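# Put the orange into the foam net sleeve

## Task

Place the orange so that it ends up inside the foam net sleeve, and do not pull on the net hard enough to rip it, since a torn net costs points.

## Robot and tools

ROBOT. Two arms, left_arm and right_arm, each with a two-finger gripper. The fingers extend along the gripper's +z axis and close along its y axis. end_effector_position is the spot between the finger pads, roughly 1 cm short of the tips. Base poses in the scene frame: left_arm at (+0.031, +0.281, 0) m, right_arm at (-0.052, -0.358, 0) m, both turned almost not at all (quat_wxyz about (1,0,0,+0.002) and (1,0,0,+0.001)). A camera stand is fixed behind the arms.

FRAMES. Scene frame: origin at table-top height halfway between the nominal bases, +z up, +x out across the table, left_arm toward +y (arm names do not match image sides). Hand positions, quaternions, velocities, targets and wrist-camera poses are reported in that arm's own base frame. Fixed cameras and the table use the scene frame. Every commanded offset is measured along the axes of that arm's current Hand target. Reported hand poses can be a few cm off, worse at long reach; sag and friction can leave a gripper low, short or tilted, so check after each motion and correct the tilt.

execute_actions(actions, cameras). actions is a list of actions; each action is a table of up to 15 rows, one row per 1/30 s step; a table shorter than 15 repeats its final row. Each row is a single flat list of 14 numbers, all in [-1, 1], covering both arms: left_arm dx, dy, dz, rx, ry, rz, opening, then right_arm in the same order. The six pose numbers are an offset, not a pose: they are counted from the Hand target as it was when that action began (every row of the action uses that same start, not the preceding row). 1.0 equals 0.6 m for dx/dy/dz and 180 degrees for the rotation; rx, ry, rz form one rotation vector. Repeating an offset in a new action moves the hand further. opening is absolute: +1 fully open (0.094 m), -1 closed. Six zeros means no new pose for that arm, but its opening must always be given (0 is a real half-open command). cameras: list of names, ["all"], or []; images come only when asked or when actions is empty. An empty actions list also reports the scene number and task.

move(target, speed, blend, opening_speed, grip_force, blocking, cameras). target is one 14-number row in the same layout and scale, or a list of up to 15 such rows visited in turn; all rows are offsets from the same starting Hand targets, not from the previous row. speed: path top speed in m/s, 0.002 to 2.9, default 0.25 (turning limited to twice that in rad/s); one number or one per target. blend: corner rounding in m for a list, default 0 (stop at each). opening_speed: rate of the commanded opening, units of the -1..+1 scale per second, at least 0.2; use it to close gently. grip_force: newtons per pad, 10 to 50, one value or one per arm; it persists until changed; lower values close more slowly. blocking=false returns after about 0.5 s while the motion continues. A move lasts at most 10 s. Paths are straight lines with no avoidance of objects or the other arm; do not route a gripper close to its own base (the elbow can whip round). Faster motion means more lag, more drift and harder contact; aiming far beyond a contact presses harder. The result adds a move: line giving the ending (done, off_target, moving, held, fault) and limits (paced = pose clipped, held = steps withheld).

wait(seconds): 0 to 3600, lets time pass with no new commands; a running move keeps going. stop(): brakes a running move. zoom_image(camera, region): region [x0, y0, x1, y1] in pixels of that camera's most recent image, at most 504 by 504. finished_scene(scene): ends the current scene, giving its number; do it only when the orange sits in the sleeve and stays there with the robot released.

CAMERAS: cam_head_left, cam_head_right, cam_high, cam_low, cam_left_wrist, cam_right_wrist, each 672x504. Wrist images may lag during motion.

RESULT LINES. Hand target is the last commanded pose after clipping; the next offsets start from it. The gripper often stops short of it; waiting does not close the gap, so send the remaining distance as an offset. Joint positions end with the finger opening in metres; grip_measured uses the -1..+1 scale and reads up to about 2.5 mm wide when empty. Joint velocities may say within noise. Joint torques are noisy, offset, and wrap at ±28 N m for joints 1 to 3. Tool commands lists present gripper commands. Action results may include step-by-step positions.

CONTROL LIMITS. The orientation command is clipped to within 40 degrees of the measured one each step. Small commanded moves may not happen or may go sideways. A blocked arm keeps pushing until commanded back past its gripper. Joint ranges (rad): waist -2.618 to 3.054, shoulder 0.000 to 3.142, elbow 0.000 to 3.142 (straight at 2.901), wrist pitch -1.571 to 1.571, wrist yaw -1.571 to 1.571, wrist roll -2.094 to 2.094.

GRIPPING. Squeeze grows about 1 N per 0.001 below the touch reading and jumps to the force limit near 20 N; grips deliver about 50 to 64 N per pad. The orange is round and the foam net is soft and tearable: use low grip_force and a slow opening_speed, and do not stretch the net hard. Release by commanding an opening well above grip_measured.

AVOID. Dropping or flinging the orange, releasing moving parts, knocking anything off the table (that fails), striking the table or stand, and any contact between the two arms or closing one gripper on the other's fingers. Loose items may get nudged at random. Holding loads, stretched poses or pushing at unreachable targets heats motors: MOTOR HOT appears at 75 °C, an OVER-TEMPERATURE FAULT at 90 °C folds and disables that arm, and at 100 °C it goes limp.

Each tool is called after ">>>" by a JSON object that holds its "fn" and its "kwargs", one argument or row to a line.

## Session

>>> {"fn": "execute_actions", "kwargs": {
  "actions": []
}}

Scene clock: 0.00 s.
left_arm: end_effector_position=(+0.2375, -0.3098, +0.1007) grip_measured=-0.972 end_effector_quat_wxyz=(+0.309, +0.093, +0.743, -0.587) | right_arm: end_effector_position=(+0.3293, +0.2223, +0.0949) grip_measured=-0.970 end_effector_quat_wxyz=(+0.649, -0.677, +0.344, +0.045)
Joint positions: left_arm=[-0.698 1.791 0.301 1.352 0.508 -0.893 0.001] | right_arm=[0.239 1.839 0.473 1.111 -0.916 -1.236 0.001]
Joint velocities: within noise
Joint torques (N m): no reading
Heat: left arm: 25 °C; right arm: 25 °C.
Hand target: left_arm +0.2394, -0.3104, +0.1058; +0.316, +0.094, +0.738, -0.589 | right_arm +0.3307, +0.2216, +0.0960; +0.649, -0.677, +0.344, +0.044
Tool commands: left_gripper/opening=-1.0 right_gripper/opening=-1.0

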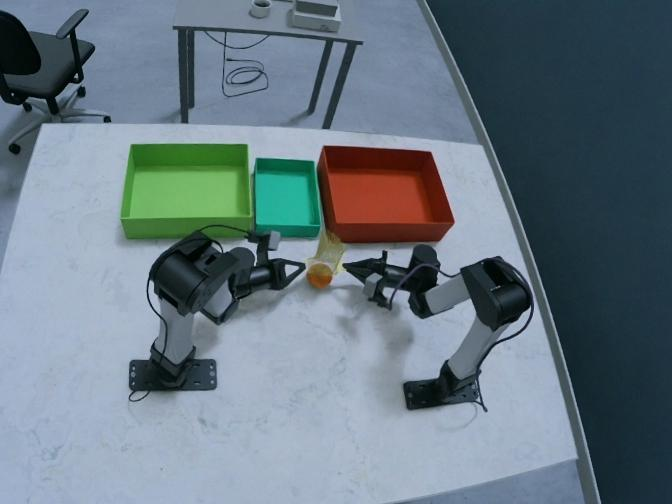

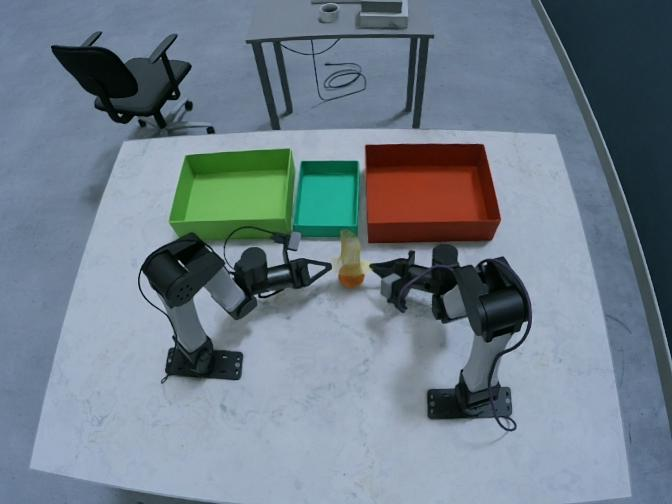

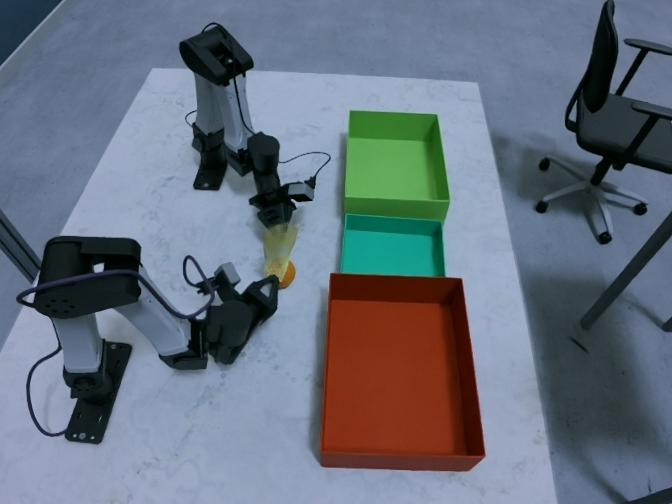

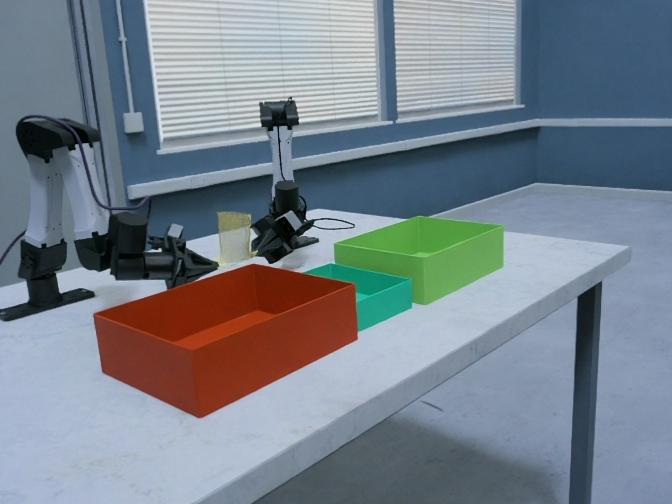

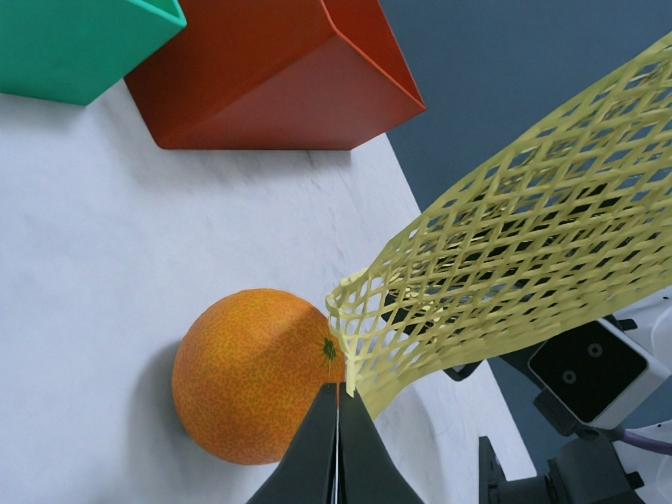

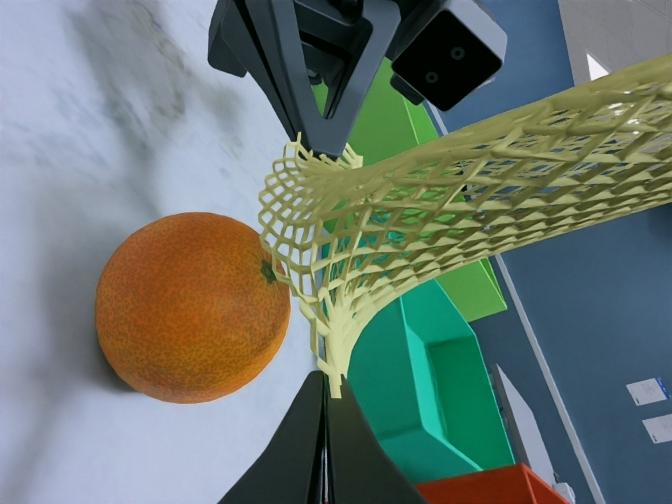

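>>> {"fn": "zoom_image", "kwargs": {
  "camera": "cam_right_wrist",
  "region": [200, 100, 420, 420]
}}

>>> {"fn": "zoom_image", "kwargs": {
  "camera": "cam_low",
  "region": [160, 190, 320, 310]
}}

>>> {"fn": "zoom_image", "kwargs": {
  "camera": "cam_head_right",
  "region": [290, 210, 410, 300]
}}

>>> {"fn": "zoom_image", "kwargs": {
  "camera": "cam_high",
  "region": [220, 190, 340, 310]
}}

Scaled by 1.575.

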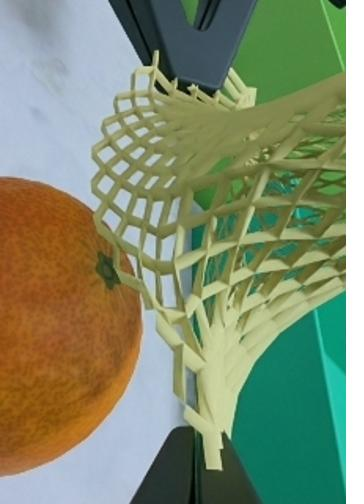

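Scaled by 3.150.

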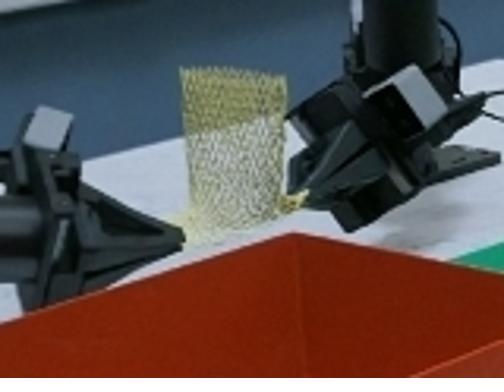

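Scaled by 4.200.

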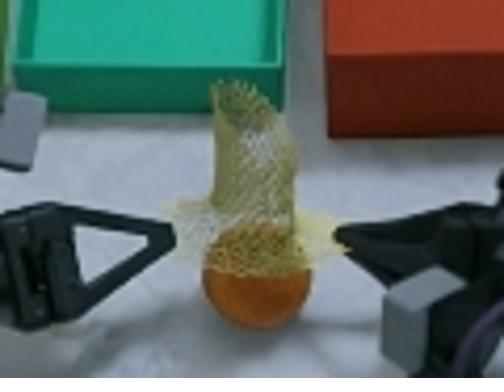

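Scaled by 4.200.

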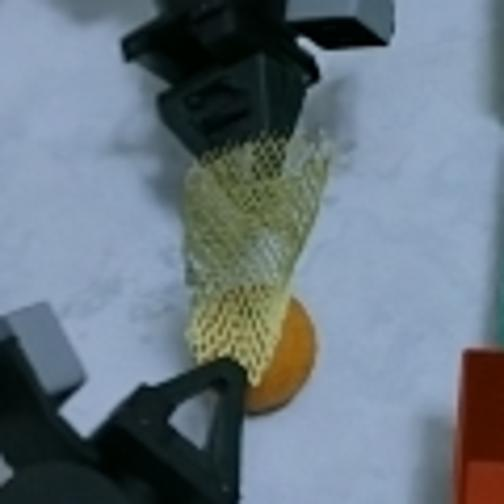

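>>> {"fn": "move", "kwargs": {
  "target": [0.0257,0.0412,0.0172,0,0,0,-1,0.0265,0.0396,0.0195,0,0,0,-1],
  "speed": 0.05,
  "cameras": ["cam_head_right","cam_low","cam_left_wrist","cam_right_wrist"]
}}

Scene clock: 52.70 s.
left_arm: end_effector_position=(+0.2411, -0.3144, +0.0752) grip_measured=-0.972 end_effector_quat_wxyz=(+0.311, +0.095, +0.740, -0.589) | right_arm: end_effector_position=(+0.3292, +0.2267, +0.0697) grip_measured=-0.970 end_effector_quat_wxyz=(+0.651, -0.679, +0.337, +0.046)
Joint positions: left_arm=[-0.701 1.992 0.32 1.541 0.508 -0.893 0.001] | right_arm=[0.251 1.988 0.473 1.27 -0.915 -1.236 0.001]
Joint torques (N m): left_arm=[-0.55 -4.98 3.77 2.17 0 0.13] | right_arm=[0.42 -4.67 5.08 1.75 0.03 0.11]
Heat: left arm: 31 °C; right arm: 29 °C.
Hand target: left_arm +0.2436, -0.3165, +0.0756; +0.316, +0.094, +0.738, -0.589 | right_arm +0.3349, +0.2275, +0.0658; +0.649, -0.677, +0.345, +0.044
Off the commanded pose: left_arm 0.003 m, 1 deg | right_arm 0.007 m, 1 deg.
move: done
cam_left_wrist: T_world_to_cam=[[-0.47884, -0.31059, 0.82112, -0.04474], [-0.8779, 0.16697, -0.44879, 0.33572], [0.00229, -0.93576, -0.35262, -0.17784]] pos_world=[0.27372, -0.23637, 0.1247]
cam_right_wrist: T_world_to_cam=[[0.50984, -0.06133, 0.85808, -0.21484], [0.52017, -0.77248, -0.36428, 0.06148], [0.68519, 0.63207, -0.36194, -0.25013]] pos_world=[0.24893, 0.19242, 0.11621]

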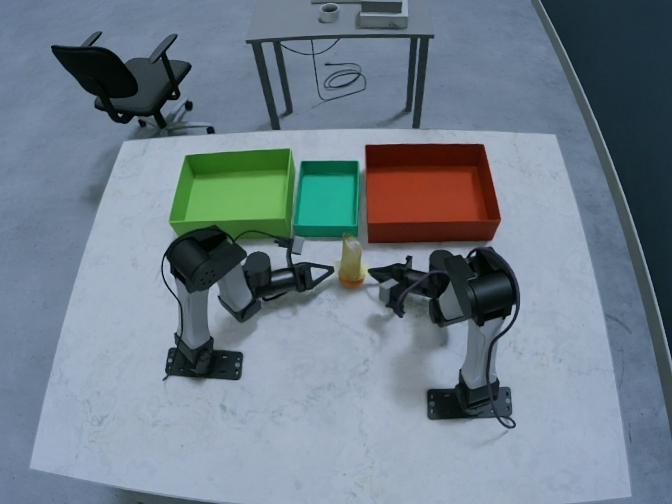

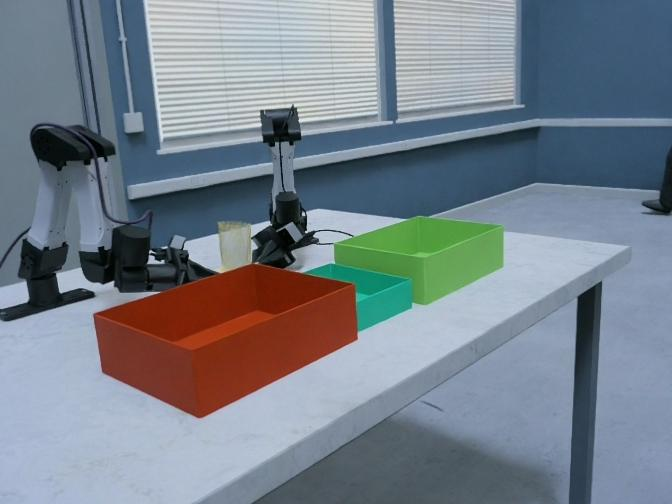

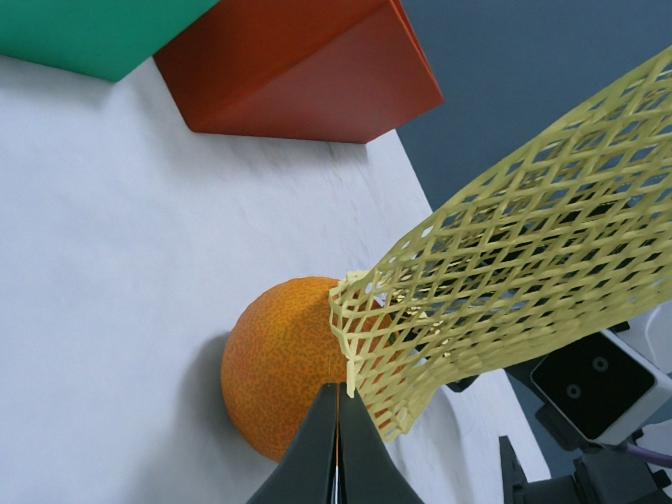

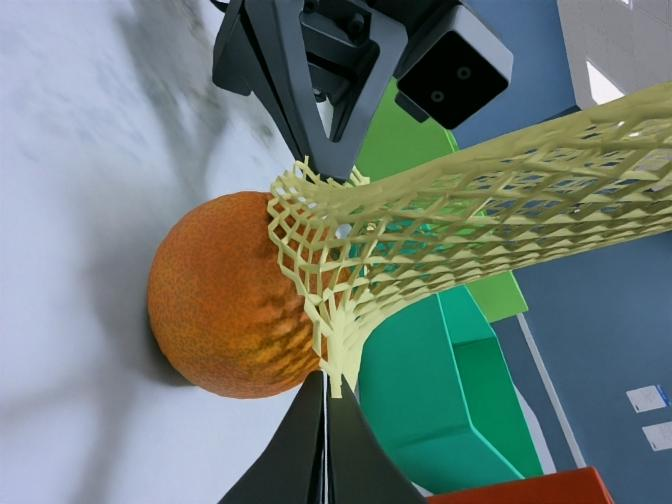

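>>> {"fn": "move", "kwargs": {
  "target": [0.0203,0.0285,0.0038,0,0,0,-1,0.0164,0.0276,0.0050,0,0,0,-1],
  "speed": 0.05,
  "cameras": ["cam_head_right","cam_left_wrist","cam_right_wrist"]
}}

Scene clock: 58.53 s.
left_arm: end_effector_position=(+0.2428, -0.3158, +0.0605) grip_measured=-0.973 end_effector_quat_wxyz=(+0.308, +0.097, +0.745, -0.584) | right_arm: end_effector_position=(+0.3325, +0.2275, +0.0574) grip_measured=-0.970 end_effector_quat_wxyz=(+0.659, -0.677, +0.327, +0.037)
Joint positions: left_arm=[-0.701 2.072 0.336 1.59 0.508 -0.884 0.001] | right_arm=[0.251 2.091 0.485 1.392 -0.915 -1.236 0.001]
Joint torques (N m): left_arm=[-0.35 -4.94 3.17 2.02 0.06 0.22] | right_arm=[0.32 -4.51 3.66 1.52 0.07 0.16]
Heat: left arm: 31 °C; right arm: 28 °C.
Hand target: left_arm +0.2436, -0.3166, +0.0546; +0.316, +0.094, +0.738, -0.589 | right_arm +0.3348, +0.2276, +0.0463; +0.649, -0.677, +0.345, +0.044
Off the commanded pose: left_arm 0.006 m, 1 deg | right_arm 0.011 m, 2 deg.
joint read past its limit (left arm) — joint 4 (wrist pitch), upper limit.
joint sent to its limit (left arm) — joint 4 (wrist pitch), upper limit. The joint targets still meet the commanded pose.
move: off_target (right_arm)
cam_left_wrist: T_world_to_cam=[[-0.47608, -0.32117, 0.81866, -0.03614], [-0.8794, 0.17399, -0.44315, 0.33312], [-0.00011, -0.9309, -0.36527, -0.18145]] pos_world=[0.27572, -0.23848, 0.11093]
cam_right_wrist: T_world_to_cam=[[0.4839, -0.06818, 0.87247, -0.19657], [0.53087, -0.76971, -0.35458, 0.05123], [0.69572, 0.63474, -0.33627, -0.26293]] pos_world=[0.25085, 0.19292, 0.10125]

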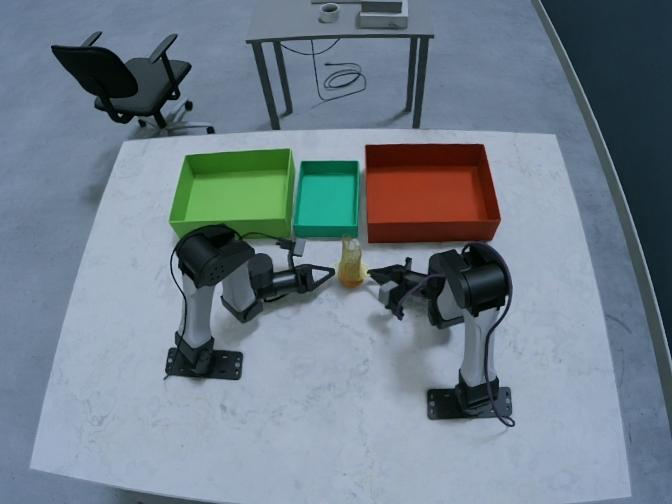

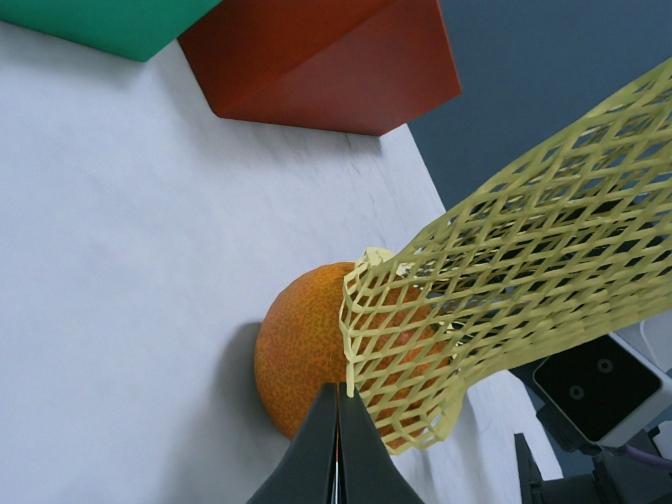

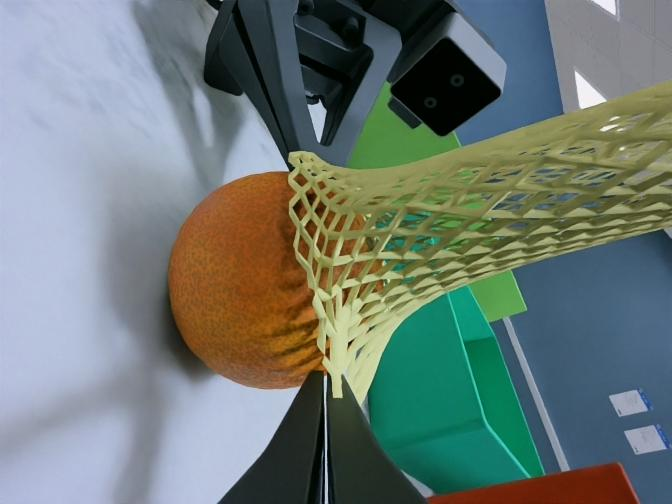

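>>> {"fn": "move", "kwargs": {
  "target": [0.0240,0.0338,0.0045,-0.090,0.064,0,-1,0.0177,0.0297,0.0054,-0.094,0.056,0,-1],
  "speed": 0.05,
  "cameras": ["cam_left_wrist","cam_right_wrist"]
}}

Scene clock: 72.17 s.
left_arm: end_effector_position=(+0.2440, -0.3203, +0.0381) grip_measured=-0.974 end_effector_quat_wxyz=(+0.257, +0.113, +0.827, -0.488) | right_arm: end_effector_position=(+0.3366, +0.2299, +0.0323) grip_measured=-0.972 end_effector_quat_wxyz=(-0.531, +0.760, -0.374, -0.032)
Joint positions: left_arm=[-0.731 1.822 0.427 0.945 0.449 -0.744 0.001] | right_arm=[0.3 1.863 0.611 0.608 -0.762 -1.532 0.001]
Joint torques (N m): left_arm=[-0.53 -7.13 4.62 1.31 -0.14 0.22] | right_arm=[0.83 -7.49 5.83 0.95 0.03 0.02]
Heat: left arm: 31 °C; right arm: 28 °C.
Hand target: left_arm +0.2437, -0.3166, +0.0296; +0.250, +0.108, +0.841, -0.467 | right_arm +0.3348, +0.2276, +0.0254; -0.510, +0.766, -0.390, -0.034
Off the commanded pose: left_arm 0.009 m, 3 deg | right_arm 0.008 m, 3 deg.
move: off_target (left_arm, right_arm)
cam_left_wrist: T_world_to_cam=[[-0.40893, -0.52166, 0.74876, -0.0966], [-0.91109, 0.28011, -0.30242, 0.36135], [-0.05197, -0.80586, -0.58982, -0.13265]] pos_world=[0.28282, -0.25851, 0.10338]
cam_right_wrist: T_world_to_cam=[[0.5957, 0.1709, 0.78481, -0.26631], [0.48923, -0.85214, -0.18578, 0.06942], [0.63702, 0.49462, -0.59123, -0.2156]] pos_world=[0.26202, 0.21131, 0.09443]

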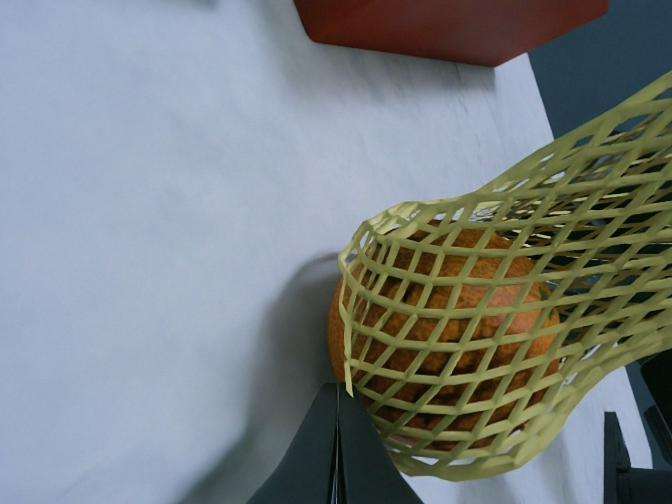

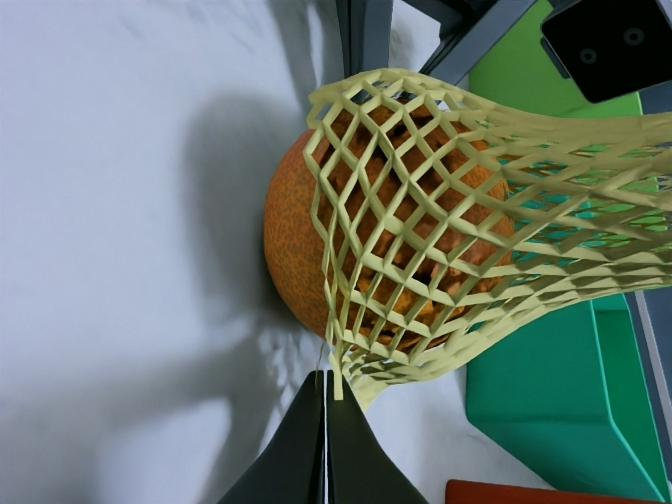

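>>> {"fn": "move", "kwargs": {
  "target": [0.0172,0.0241,0.0145,0,0,0,-1,0.0135,0.0227,0.0143,0,0,0,-1],
  "speed": 0.05,
  "cameras": ["cam_left_wrist","cam_right_wrist"]
}}

Scene clock: 81.10 s.
left_arm: end_effector_position=(+0.2490, -0.3248, +0.0421) grip_measured=-0.974 end_effector_quat_wxyz=(+0.278, +0.119, +0.811, -0.502) | right_arm: end_effector_position=(+0.3417, +0.2312, +0.0340) grip_measured=-0.972 end_effector_quat_wxyz=(-0.541, +0.757, -0.365, -0.020)
Joint positions: left_arm=[-0.731 1.874 0.427 1.058 0.449 -0.744 0.001] | right_arm=[0.3 1.883 0.611 0.665 -0.76 -1.532 0.001]
Joint torques (N m): left_arm=[-0.54 -3.25 3.04 1.34 -0.13 0.23] | right_arm=[0.83 -3.6 4.18 1.18 0.03 -0.07]
Heat: left arm: 30 °C; right arm: 29 °C.
Hand target: left_arm +0.2437, -0.3167, +0.0098; +0.250, +0.108, +0.841, -0.467 | right_arm +0.3347, +0.2276, +0.0074; -0.510, +0.766, -0.390, -0.034
Off the commanded pose: left_arm 0.034 m, 6 deg | right_arm 0.028 m, 5 deg.
move: off_target (left_arm, right_arm)
cam_left_wrist: T_world_to_cam=[[-0.44306, -0.49138, 0.74983, -0.08159], [-0.89612, 0.26693, -0.35457, 0.36255], [-0.02593, -0.82903, -0.55861, -0.14896]] pos_world=[0.28487, -0.26036, 0.10652]
cam_right_wrist: T_world_to_cam=[[0.56726, 0.1624, 0.80737, -0.26001], [0.49463, -0.85103, -0.17634, 0.06593], [0.65845, 0.49938, -0.56308, -0.22784]] pos_world=[0.26491, 0.21211, 0.09325]

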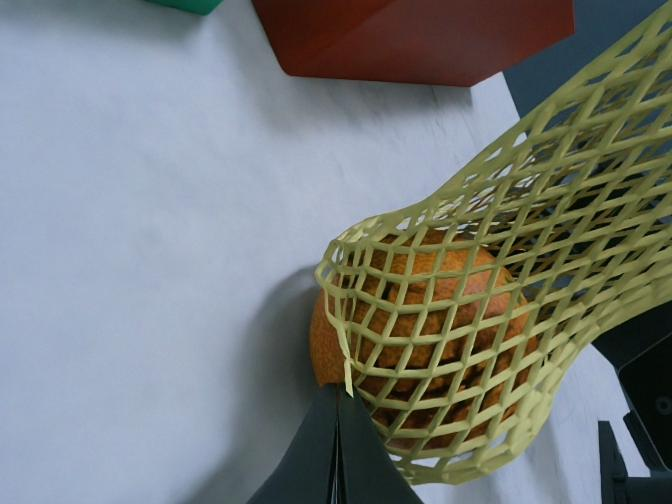

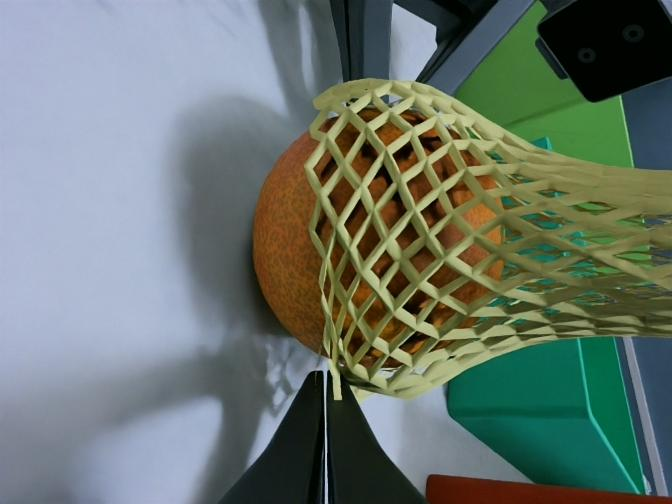

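>>> {"fn": "wait", "kwargs": {
  "seconds": 0,
  "cameras": ["cam_high","cam_low"]
}}

>>> {"fn": "zoom_image", "kwargs": {
  "camera": "cam_low",
  "region": [100, 190, 340, 310]
}}

>>> {"fn": "zoom_image", "kwargs": {
  "camera": "cam_high",
  "region": [180, 160, 360, 360]
}}

Scene clock: 93.13 s.
left_arm: end_effector_position=(+0.2490, -0.3248, +0.0422) grip_measured=-0.974 end_effector_quat_wxyz=(+0.278, +0.119, +0.810, -0.502) | right_arm: end_effector_position=(+0.3418, +0.2312, +0.0339) grip_measured=-0.972 end_effector_quat_wxyz=(-0.541, +0.757, -0.365, -0.020)
Joint positions: left_arm=[-0.731 1.874 0.427 1.058 0.449 -0.744 0.001] | right_arm=[0.3 1.884 0.611 0.666 -0.76 -1.532 0.001]
Joint torques (N m): left_arm=[-0.54 -3.17 3.03 1.33 -0.12 0.24] | right_arm=[0.75 -3.37 4.21 1.21 -0.01 -0.01]
Heat: left arm: 30 °C; right arm: 28 °C.
Hand target: left_arm +0.2437, -0.3167, +0.0099; +0.250, +0.108, +0.841, -0.467 | right_arm +0.3348, +0.2276, +0.0073; -0.510, +0.766, -0.390, -0.034
Tool commands: left_gripper/opening=-1.0 right_gripper/opening=-1.0
Off the commanded pose: left_arm 0.034 m, 6 deg | right_arm 0.028 m, 5 deg.

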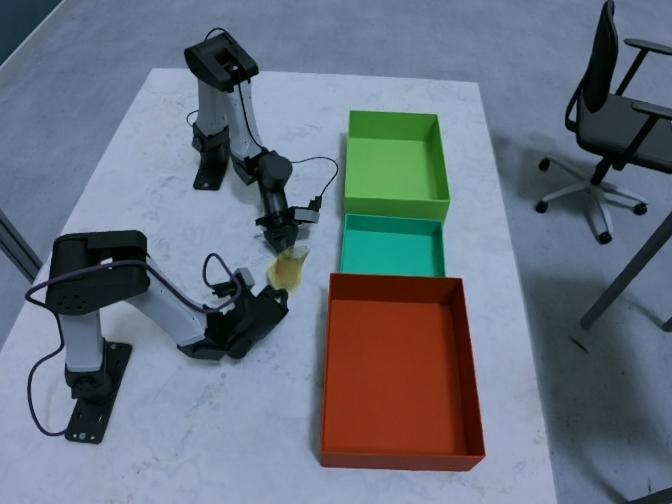

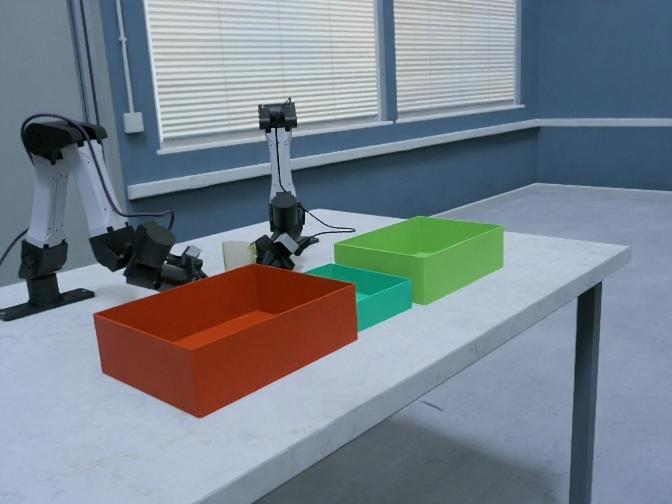

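Scaled by 2.100.

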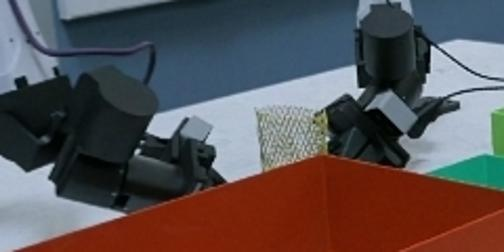

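Scaled by 2.520.

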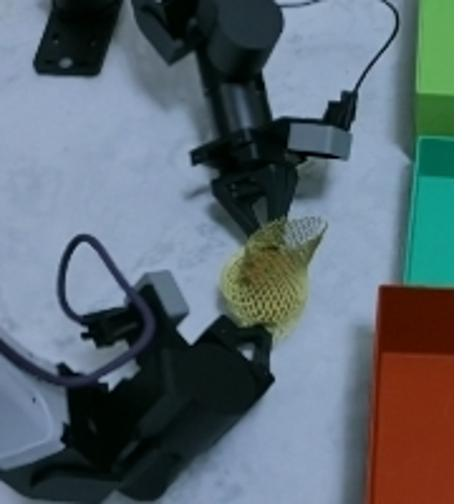

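>>> {"fn": "move", "kwargs": {
  "target": [-0.0070,-0.0097,-0.0058,-0.135,0.096,0,-1,-0.0075,-0.0126,-0.0080,-0.141,0.084,0,-1],
  "speed": 0.1,
  "cameras": ["cam_left_wrist","cam_right_wrist"]
}}

Scene clock: 104.90 s.
left_arm: end_effector_position=(+0.2449, -0.3207, +0.0255) grip_measured=-0.975 end_effector_quat_wxyz=(+0.146, +0.119, +0.941, -0.280) | right_arm: end_effector_position=(+0.3345, +0.2314, +0.0234) grip_measured=-0.972 end_effector_quat_wxyz=(-0.295, +0.852, -0.431, -0.022)
Joint positions: left_arm=[-0.818 1.722 0.85 -0.095 0.236 -0.639 0.001] | right_arm=[0.443 1.811 0.997 -0.285 -0.388 -1.668 0.001]
Joint torques (N m): left_arm=[-0.59 -5.45 7.35 1.02 -0.09 0.18] | right_arm=[0.44 -5.87 8.53 0.76 0.04 -0.01]
Heat: left arm: 29 °C; right arm: 28 °C.
Hand target: left_arm +0.2438, -0.3167, +0.0178; +0.139, +0.121, +0.948, -0.259 | right_arm +0.3348, +0.2276, +0.0173; -0.274, +0.857, -0.436, -0.019
Off the commanded pose: left_arm 0.009 m, 3 deg | right_arm 0.007 m, 3 deg.
move: off_target (left_arm, right_arm)
cam_left_wrist: T_world_to_cam=[[-0.27978, -0.83328, 0.47684, -0.21163], [-0.94171, 0.33485, 0.03263, 0.37495], [-0.18686, -0.43991, -0.87839, 0.01748]] pos_world=[0.29715, -0.29421, 0.10403]
cam_right_wrist: T_world_to_cam=[[0.74138, 0.46789, 0.48107, -0.36865], [0.47011, -0.87368, 0.12524, 0.07418], [0.4789, 0.13331, -0.86769, -0.07729]] pos_world=[0.27545, 0.2476, 0.101]

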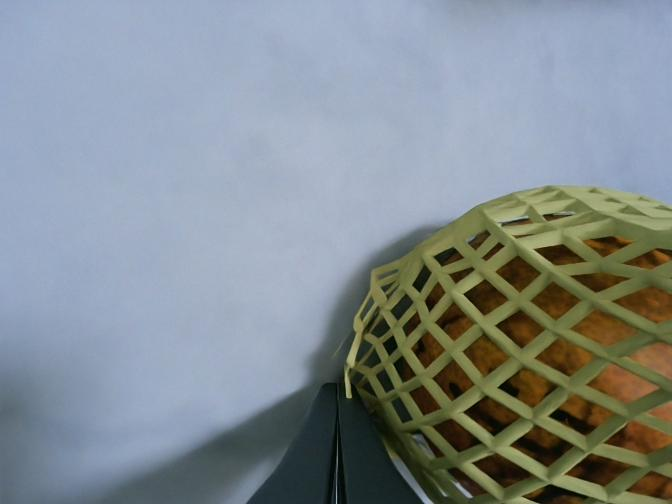

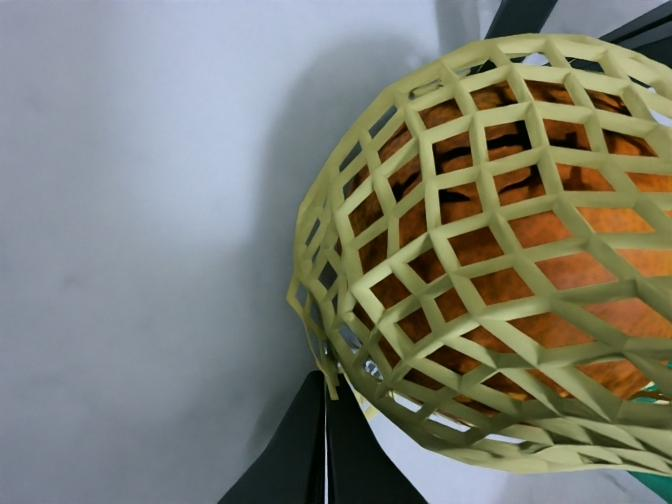

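>>> {"fn": "move", "kwargs": {
  "target": [
    [0.0059,0.0082,0.0149,0,0,0,-1,0.0049,0.0082,0.0153,0,0,0,-1],
    [0.0059,0.0082,0.0149,0,0,0,-0.8,0.0049,0.0082,0.0153,0,0,0,-0.8]
  ],
  "speed": 0.05,
  "opening_speed": 0.3,
  "cameras": ["cam_left_wrist","cam_right_wrist"]
}}

Scene clock: 118.07 s.
left_arm: end_effector_position=(+0.2488, -0.3259, +0.0258) grip_measured=-0.803 end_effector_quat_wxyz=(+0.154, +0.121, +0.937, -0.289) | right_arm: end_effector_position=(+0.3393, +0.2336, +0.0234) grip_measured=-0.802 end_effector_quat_wxyz=(-0.303, +0.851, -0.428, -0.015)
Joint positions: left_arm=[-0.818 1.736 0.85 -0.056 0.24 -0.639 0.009] | right_arm=[0.443 1.819 0.997 -0.257 -0.388 -1.668 0.009]
Joint torques (N m): left_arm=[-0.61 -4.55 5.65 1.12 -0.14 0.18] | right_arm=[0.35 -4.78 6.57 0.96 0.04 -0.02]
Heat: left arm: 29 °C; right arm: 30 °C.
Hand target: left_arm +0.2438, -0.3166, +0.0070; +0.139, +0.121, +0.948, -0.259 | right_arm +0.3347, +0.2275, +0.0065; -0.274, +0.857, -0.436, -0.019
Off the commanded pose: left_arm 0.022 m, 4 deg | right_arm 0.019 m, 3 deg.
move: off_target (left_arm, right_arm); target 2's new opening was sent with left_arm's hand 0.020 m and 4 deg from that target
cam_left_wrist: T_world_to_cam=[[-0.28939, -0.82235, 0.48988, -0.20939], [-0.94111, 0.3379, 0.01127, 0.38185], [-0.1748, -0.45777, -0.87172, 0.00713]] pos_world=[0.30002, -0.29796, 0.10449]
cam_right_wrist: T_world_to_cam=[[0.73178, 0.4641, 0.49911, -0.36954], [0.46824, -0.87448, 0.12661, 0.07473], [0.49522, 0.14105, -0.85724, -0.0874]] pos_world=[0.27871, 0.24918, 0.10005]

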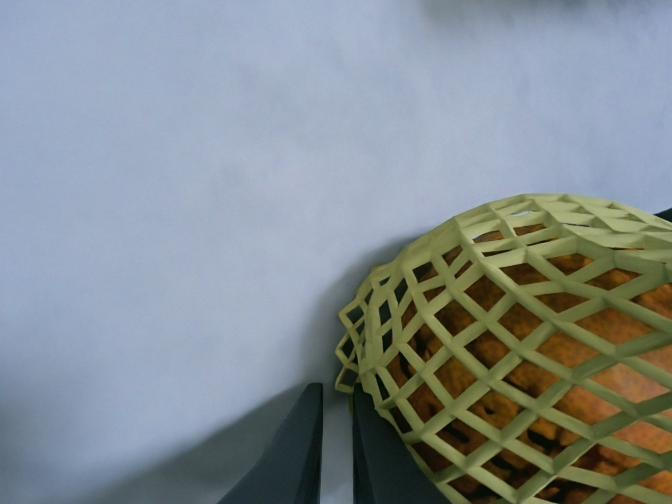

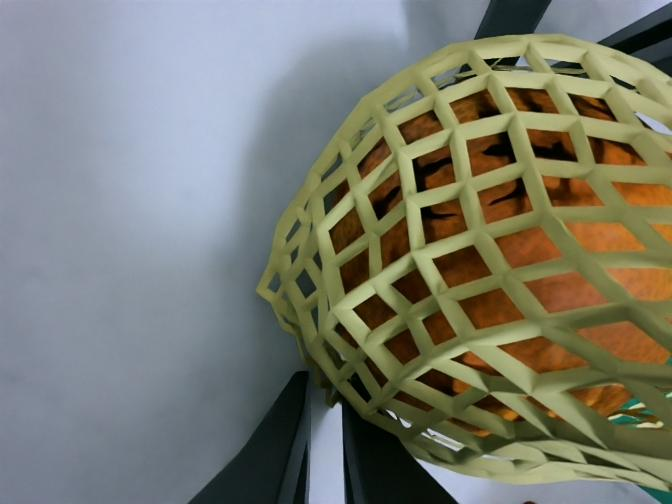

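>>> {"fn": "move", "kwargs": {
  "target": [0,0,-0.18,0,0,0,-0.8,0,0,-0.18,0,0,0,-0.8],
  "speed": 0.06,
  "cameras": ["cam_head_right","cam_left_wrist","cam_right_wrist"]
}}

Scene clock: 128.20 s.
left_arm: end_effector_position=(+0.2173, -0.2566, +0.0815) grip_measured=-0.802 end_effector_quat_wxyz=(+0.126, +0.117, +0.954, -0.246) | right_arm: end_effector_position=(+0.3072, +0.1739, +0.0828) grip_measured=-0.801 end_effector_quat_wxyz=(-0.259, +0.858, -0.443, -0.029)
Joint positions: left_arm=[-0.741 1.405 0.84 -0.498 0.248 -0.561 0.009] | right_arm=[0.322 1.587 1.045 -0.674 -0.399 -1.794 0.009]
Joint torques (N m): left_arm=[0.42 -6.84 8.92 1.19 0.28 0.17] | right_arm=[-0.25 -7.76 9.58 0.75 -0.39 -0.01]
Heat: left arm: 30 °C; right arm: 30 °C.
Hand target: left_arm +0.2220, -0.2600, +0.0962; +0.139, +0.121, +0.948, -0.259 | right_arm +0.3124, +0.1750, +0.0982; -0.274, +0.857, -0.436, -0.019
Off the commanded pose: left_arm 0.016 m, 2 deg | right_arm 0.016 m, 2 deg.
move: off_target (left_arm, right_arm)
cam_left_wrist: T_world_to_cam=[[-0.2593, -0.86869, 0.42208, -0.20169], [-0.94155, 0.32468, 0.08981, 0.31838], [-0.21506, -0.37412, -0.9021, 0.11463]] pos_world=[0.27213, -0.23569, 0.15994]
cam_right_wrist: T_world_to_cam=[[0.76762, 0.4877, 0.41582, -0.35614], [0.46943, -0.86956, 0.15328, 0.02656], [0.43633, 0.07754, -0.89644, 0.02014]] pos_world=[0.25213, 0.19522, 0.16207]

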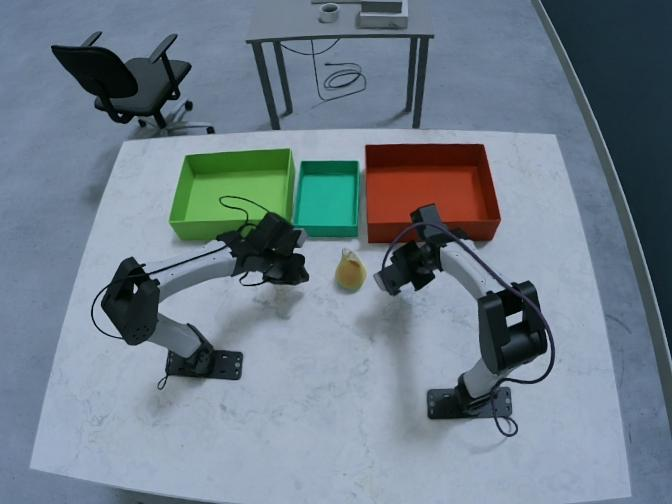

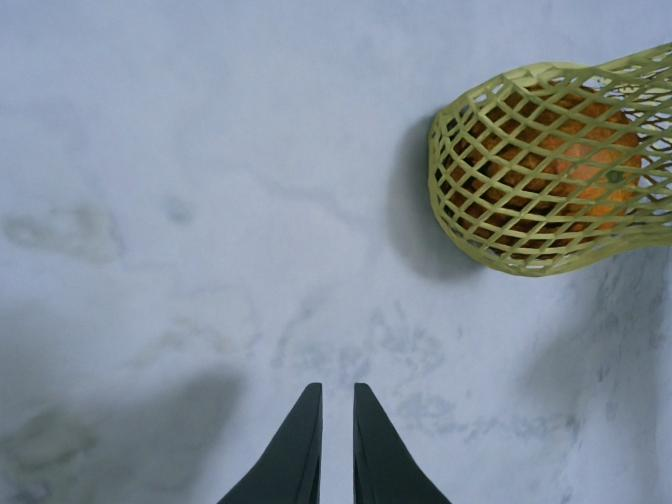

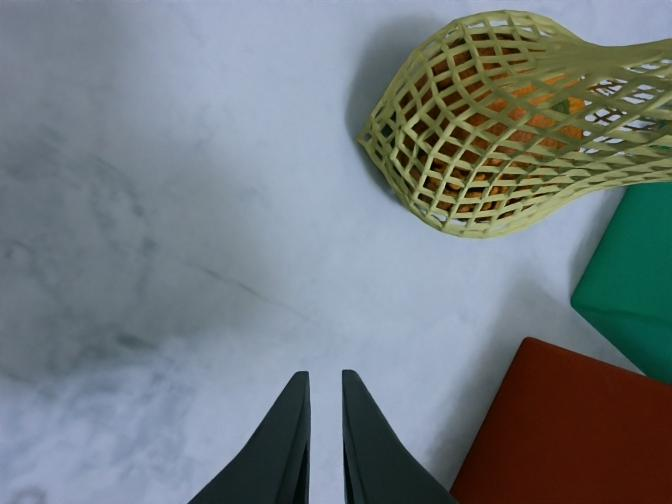

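Orange fully inside.

>>> {"fn": "finished_scene", "kwargs": {
  "scene": 1
}}

The scene is finished: the task was done.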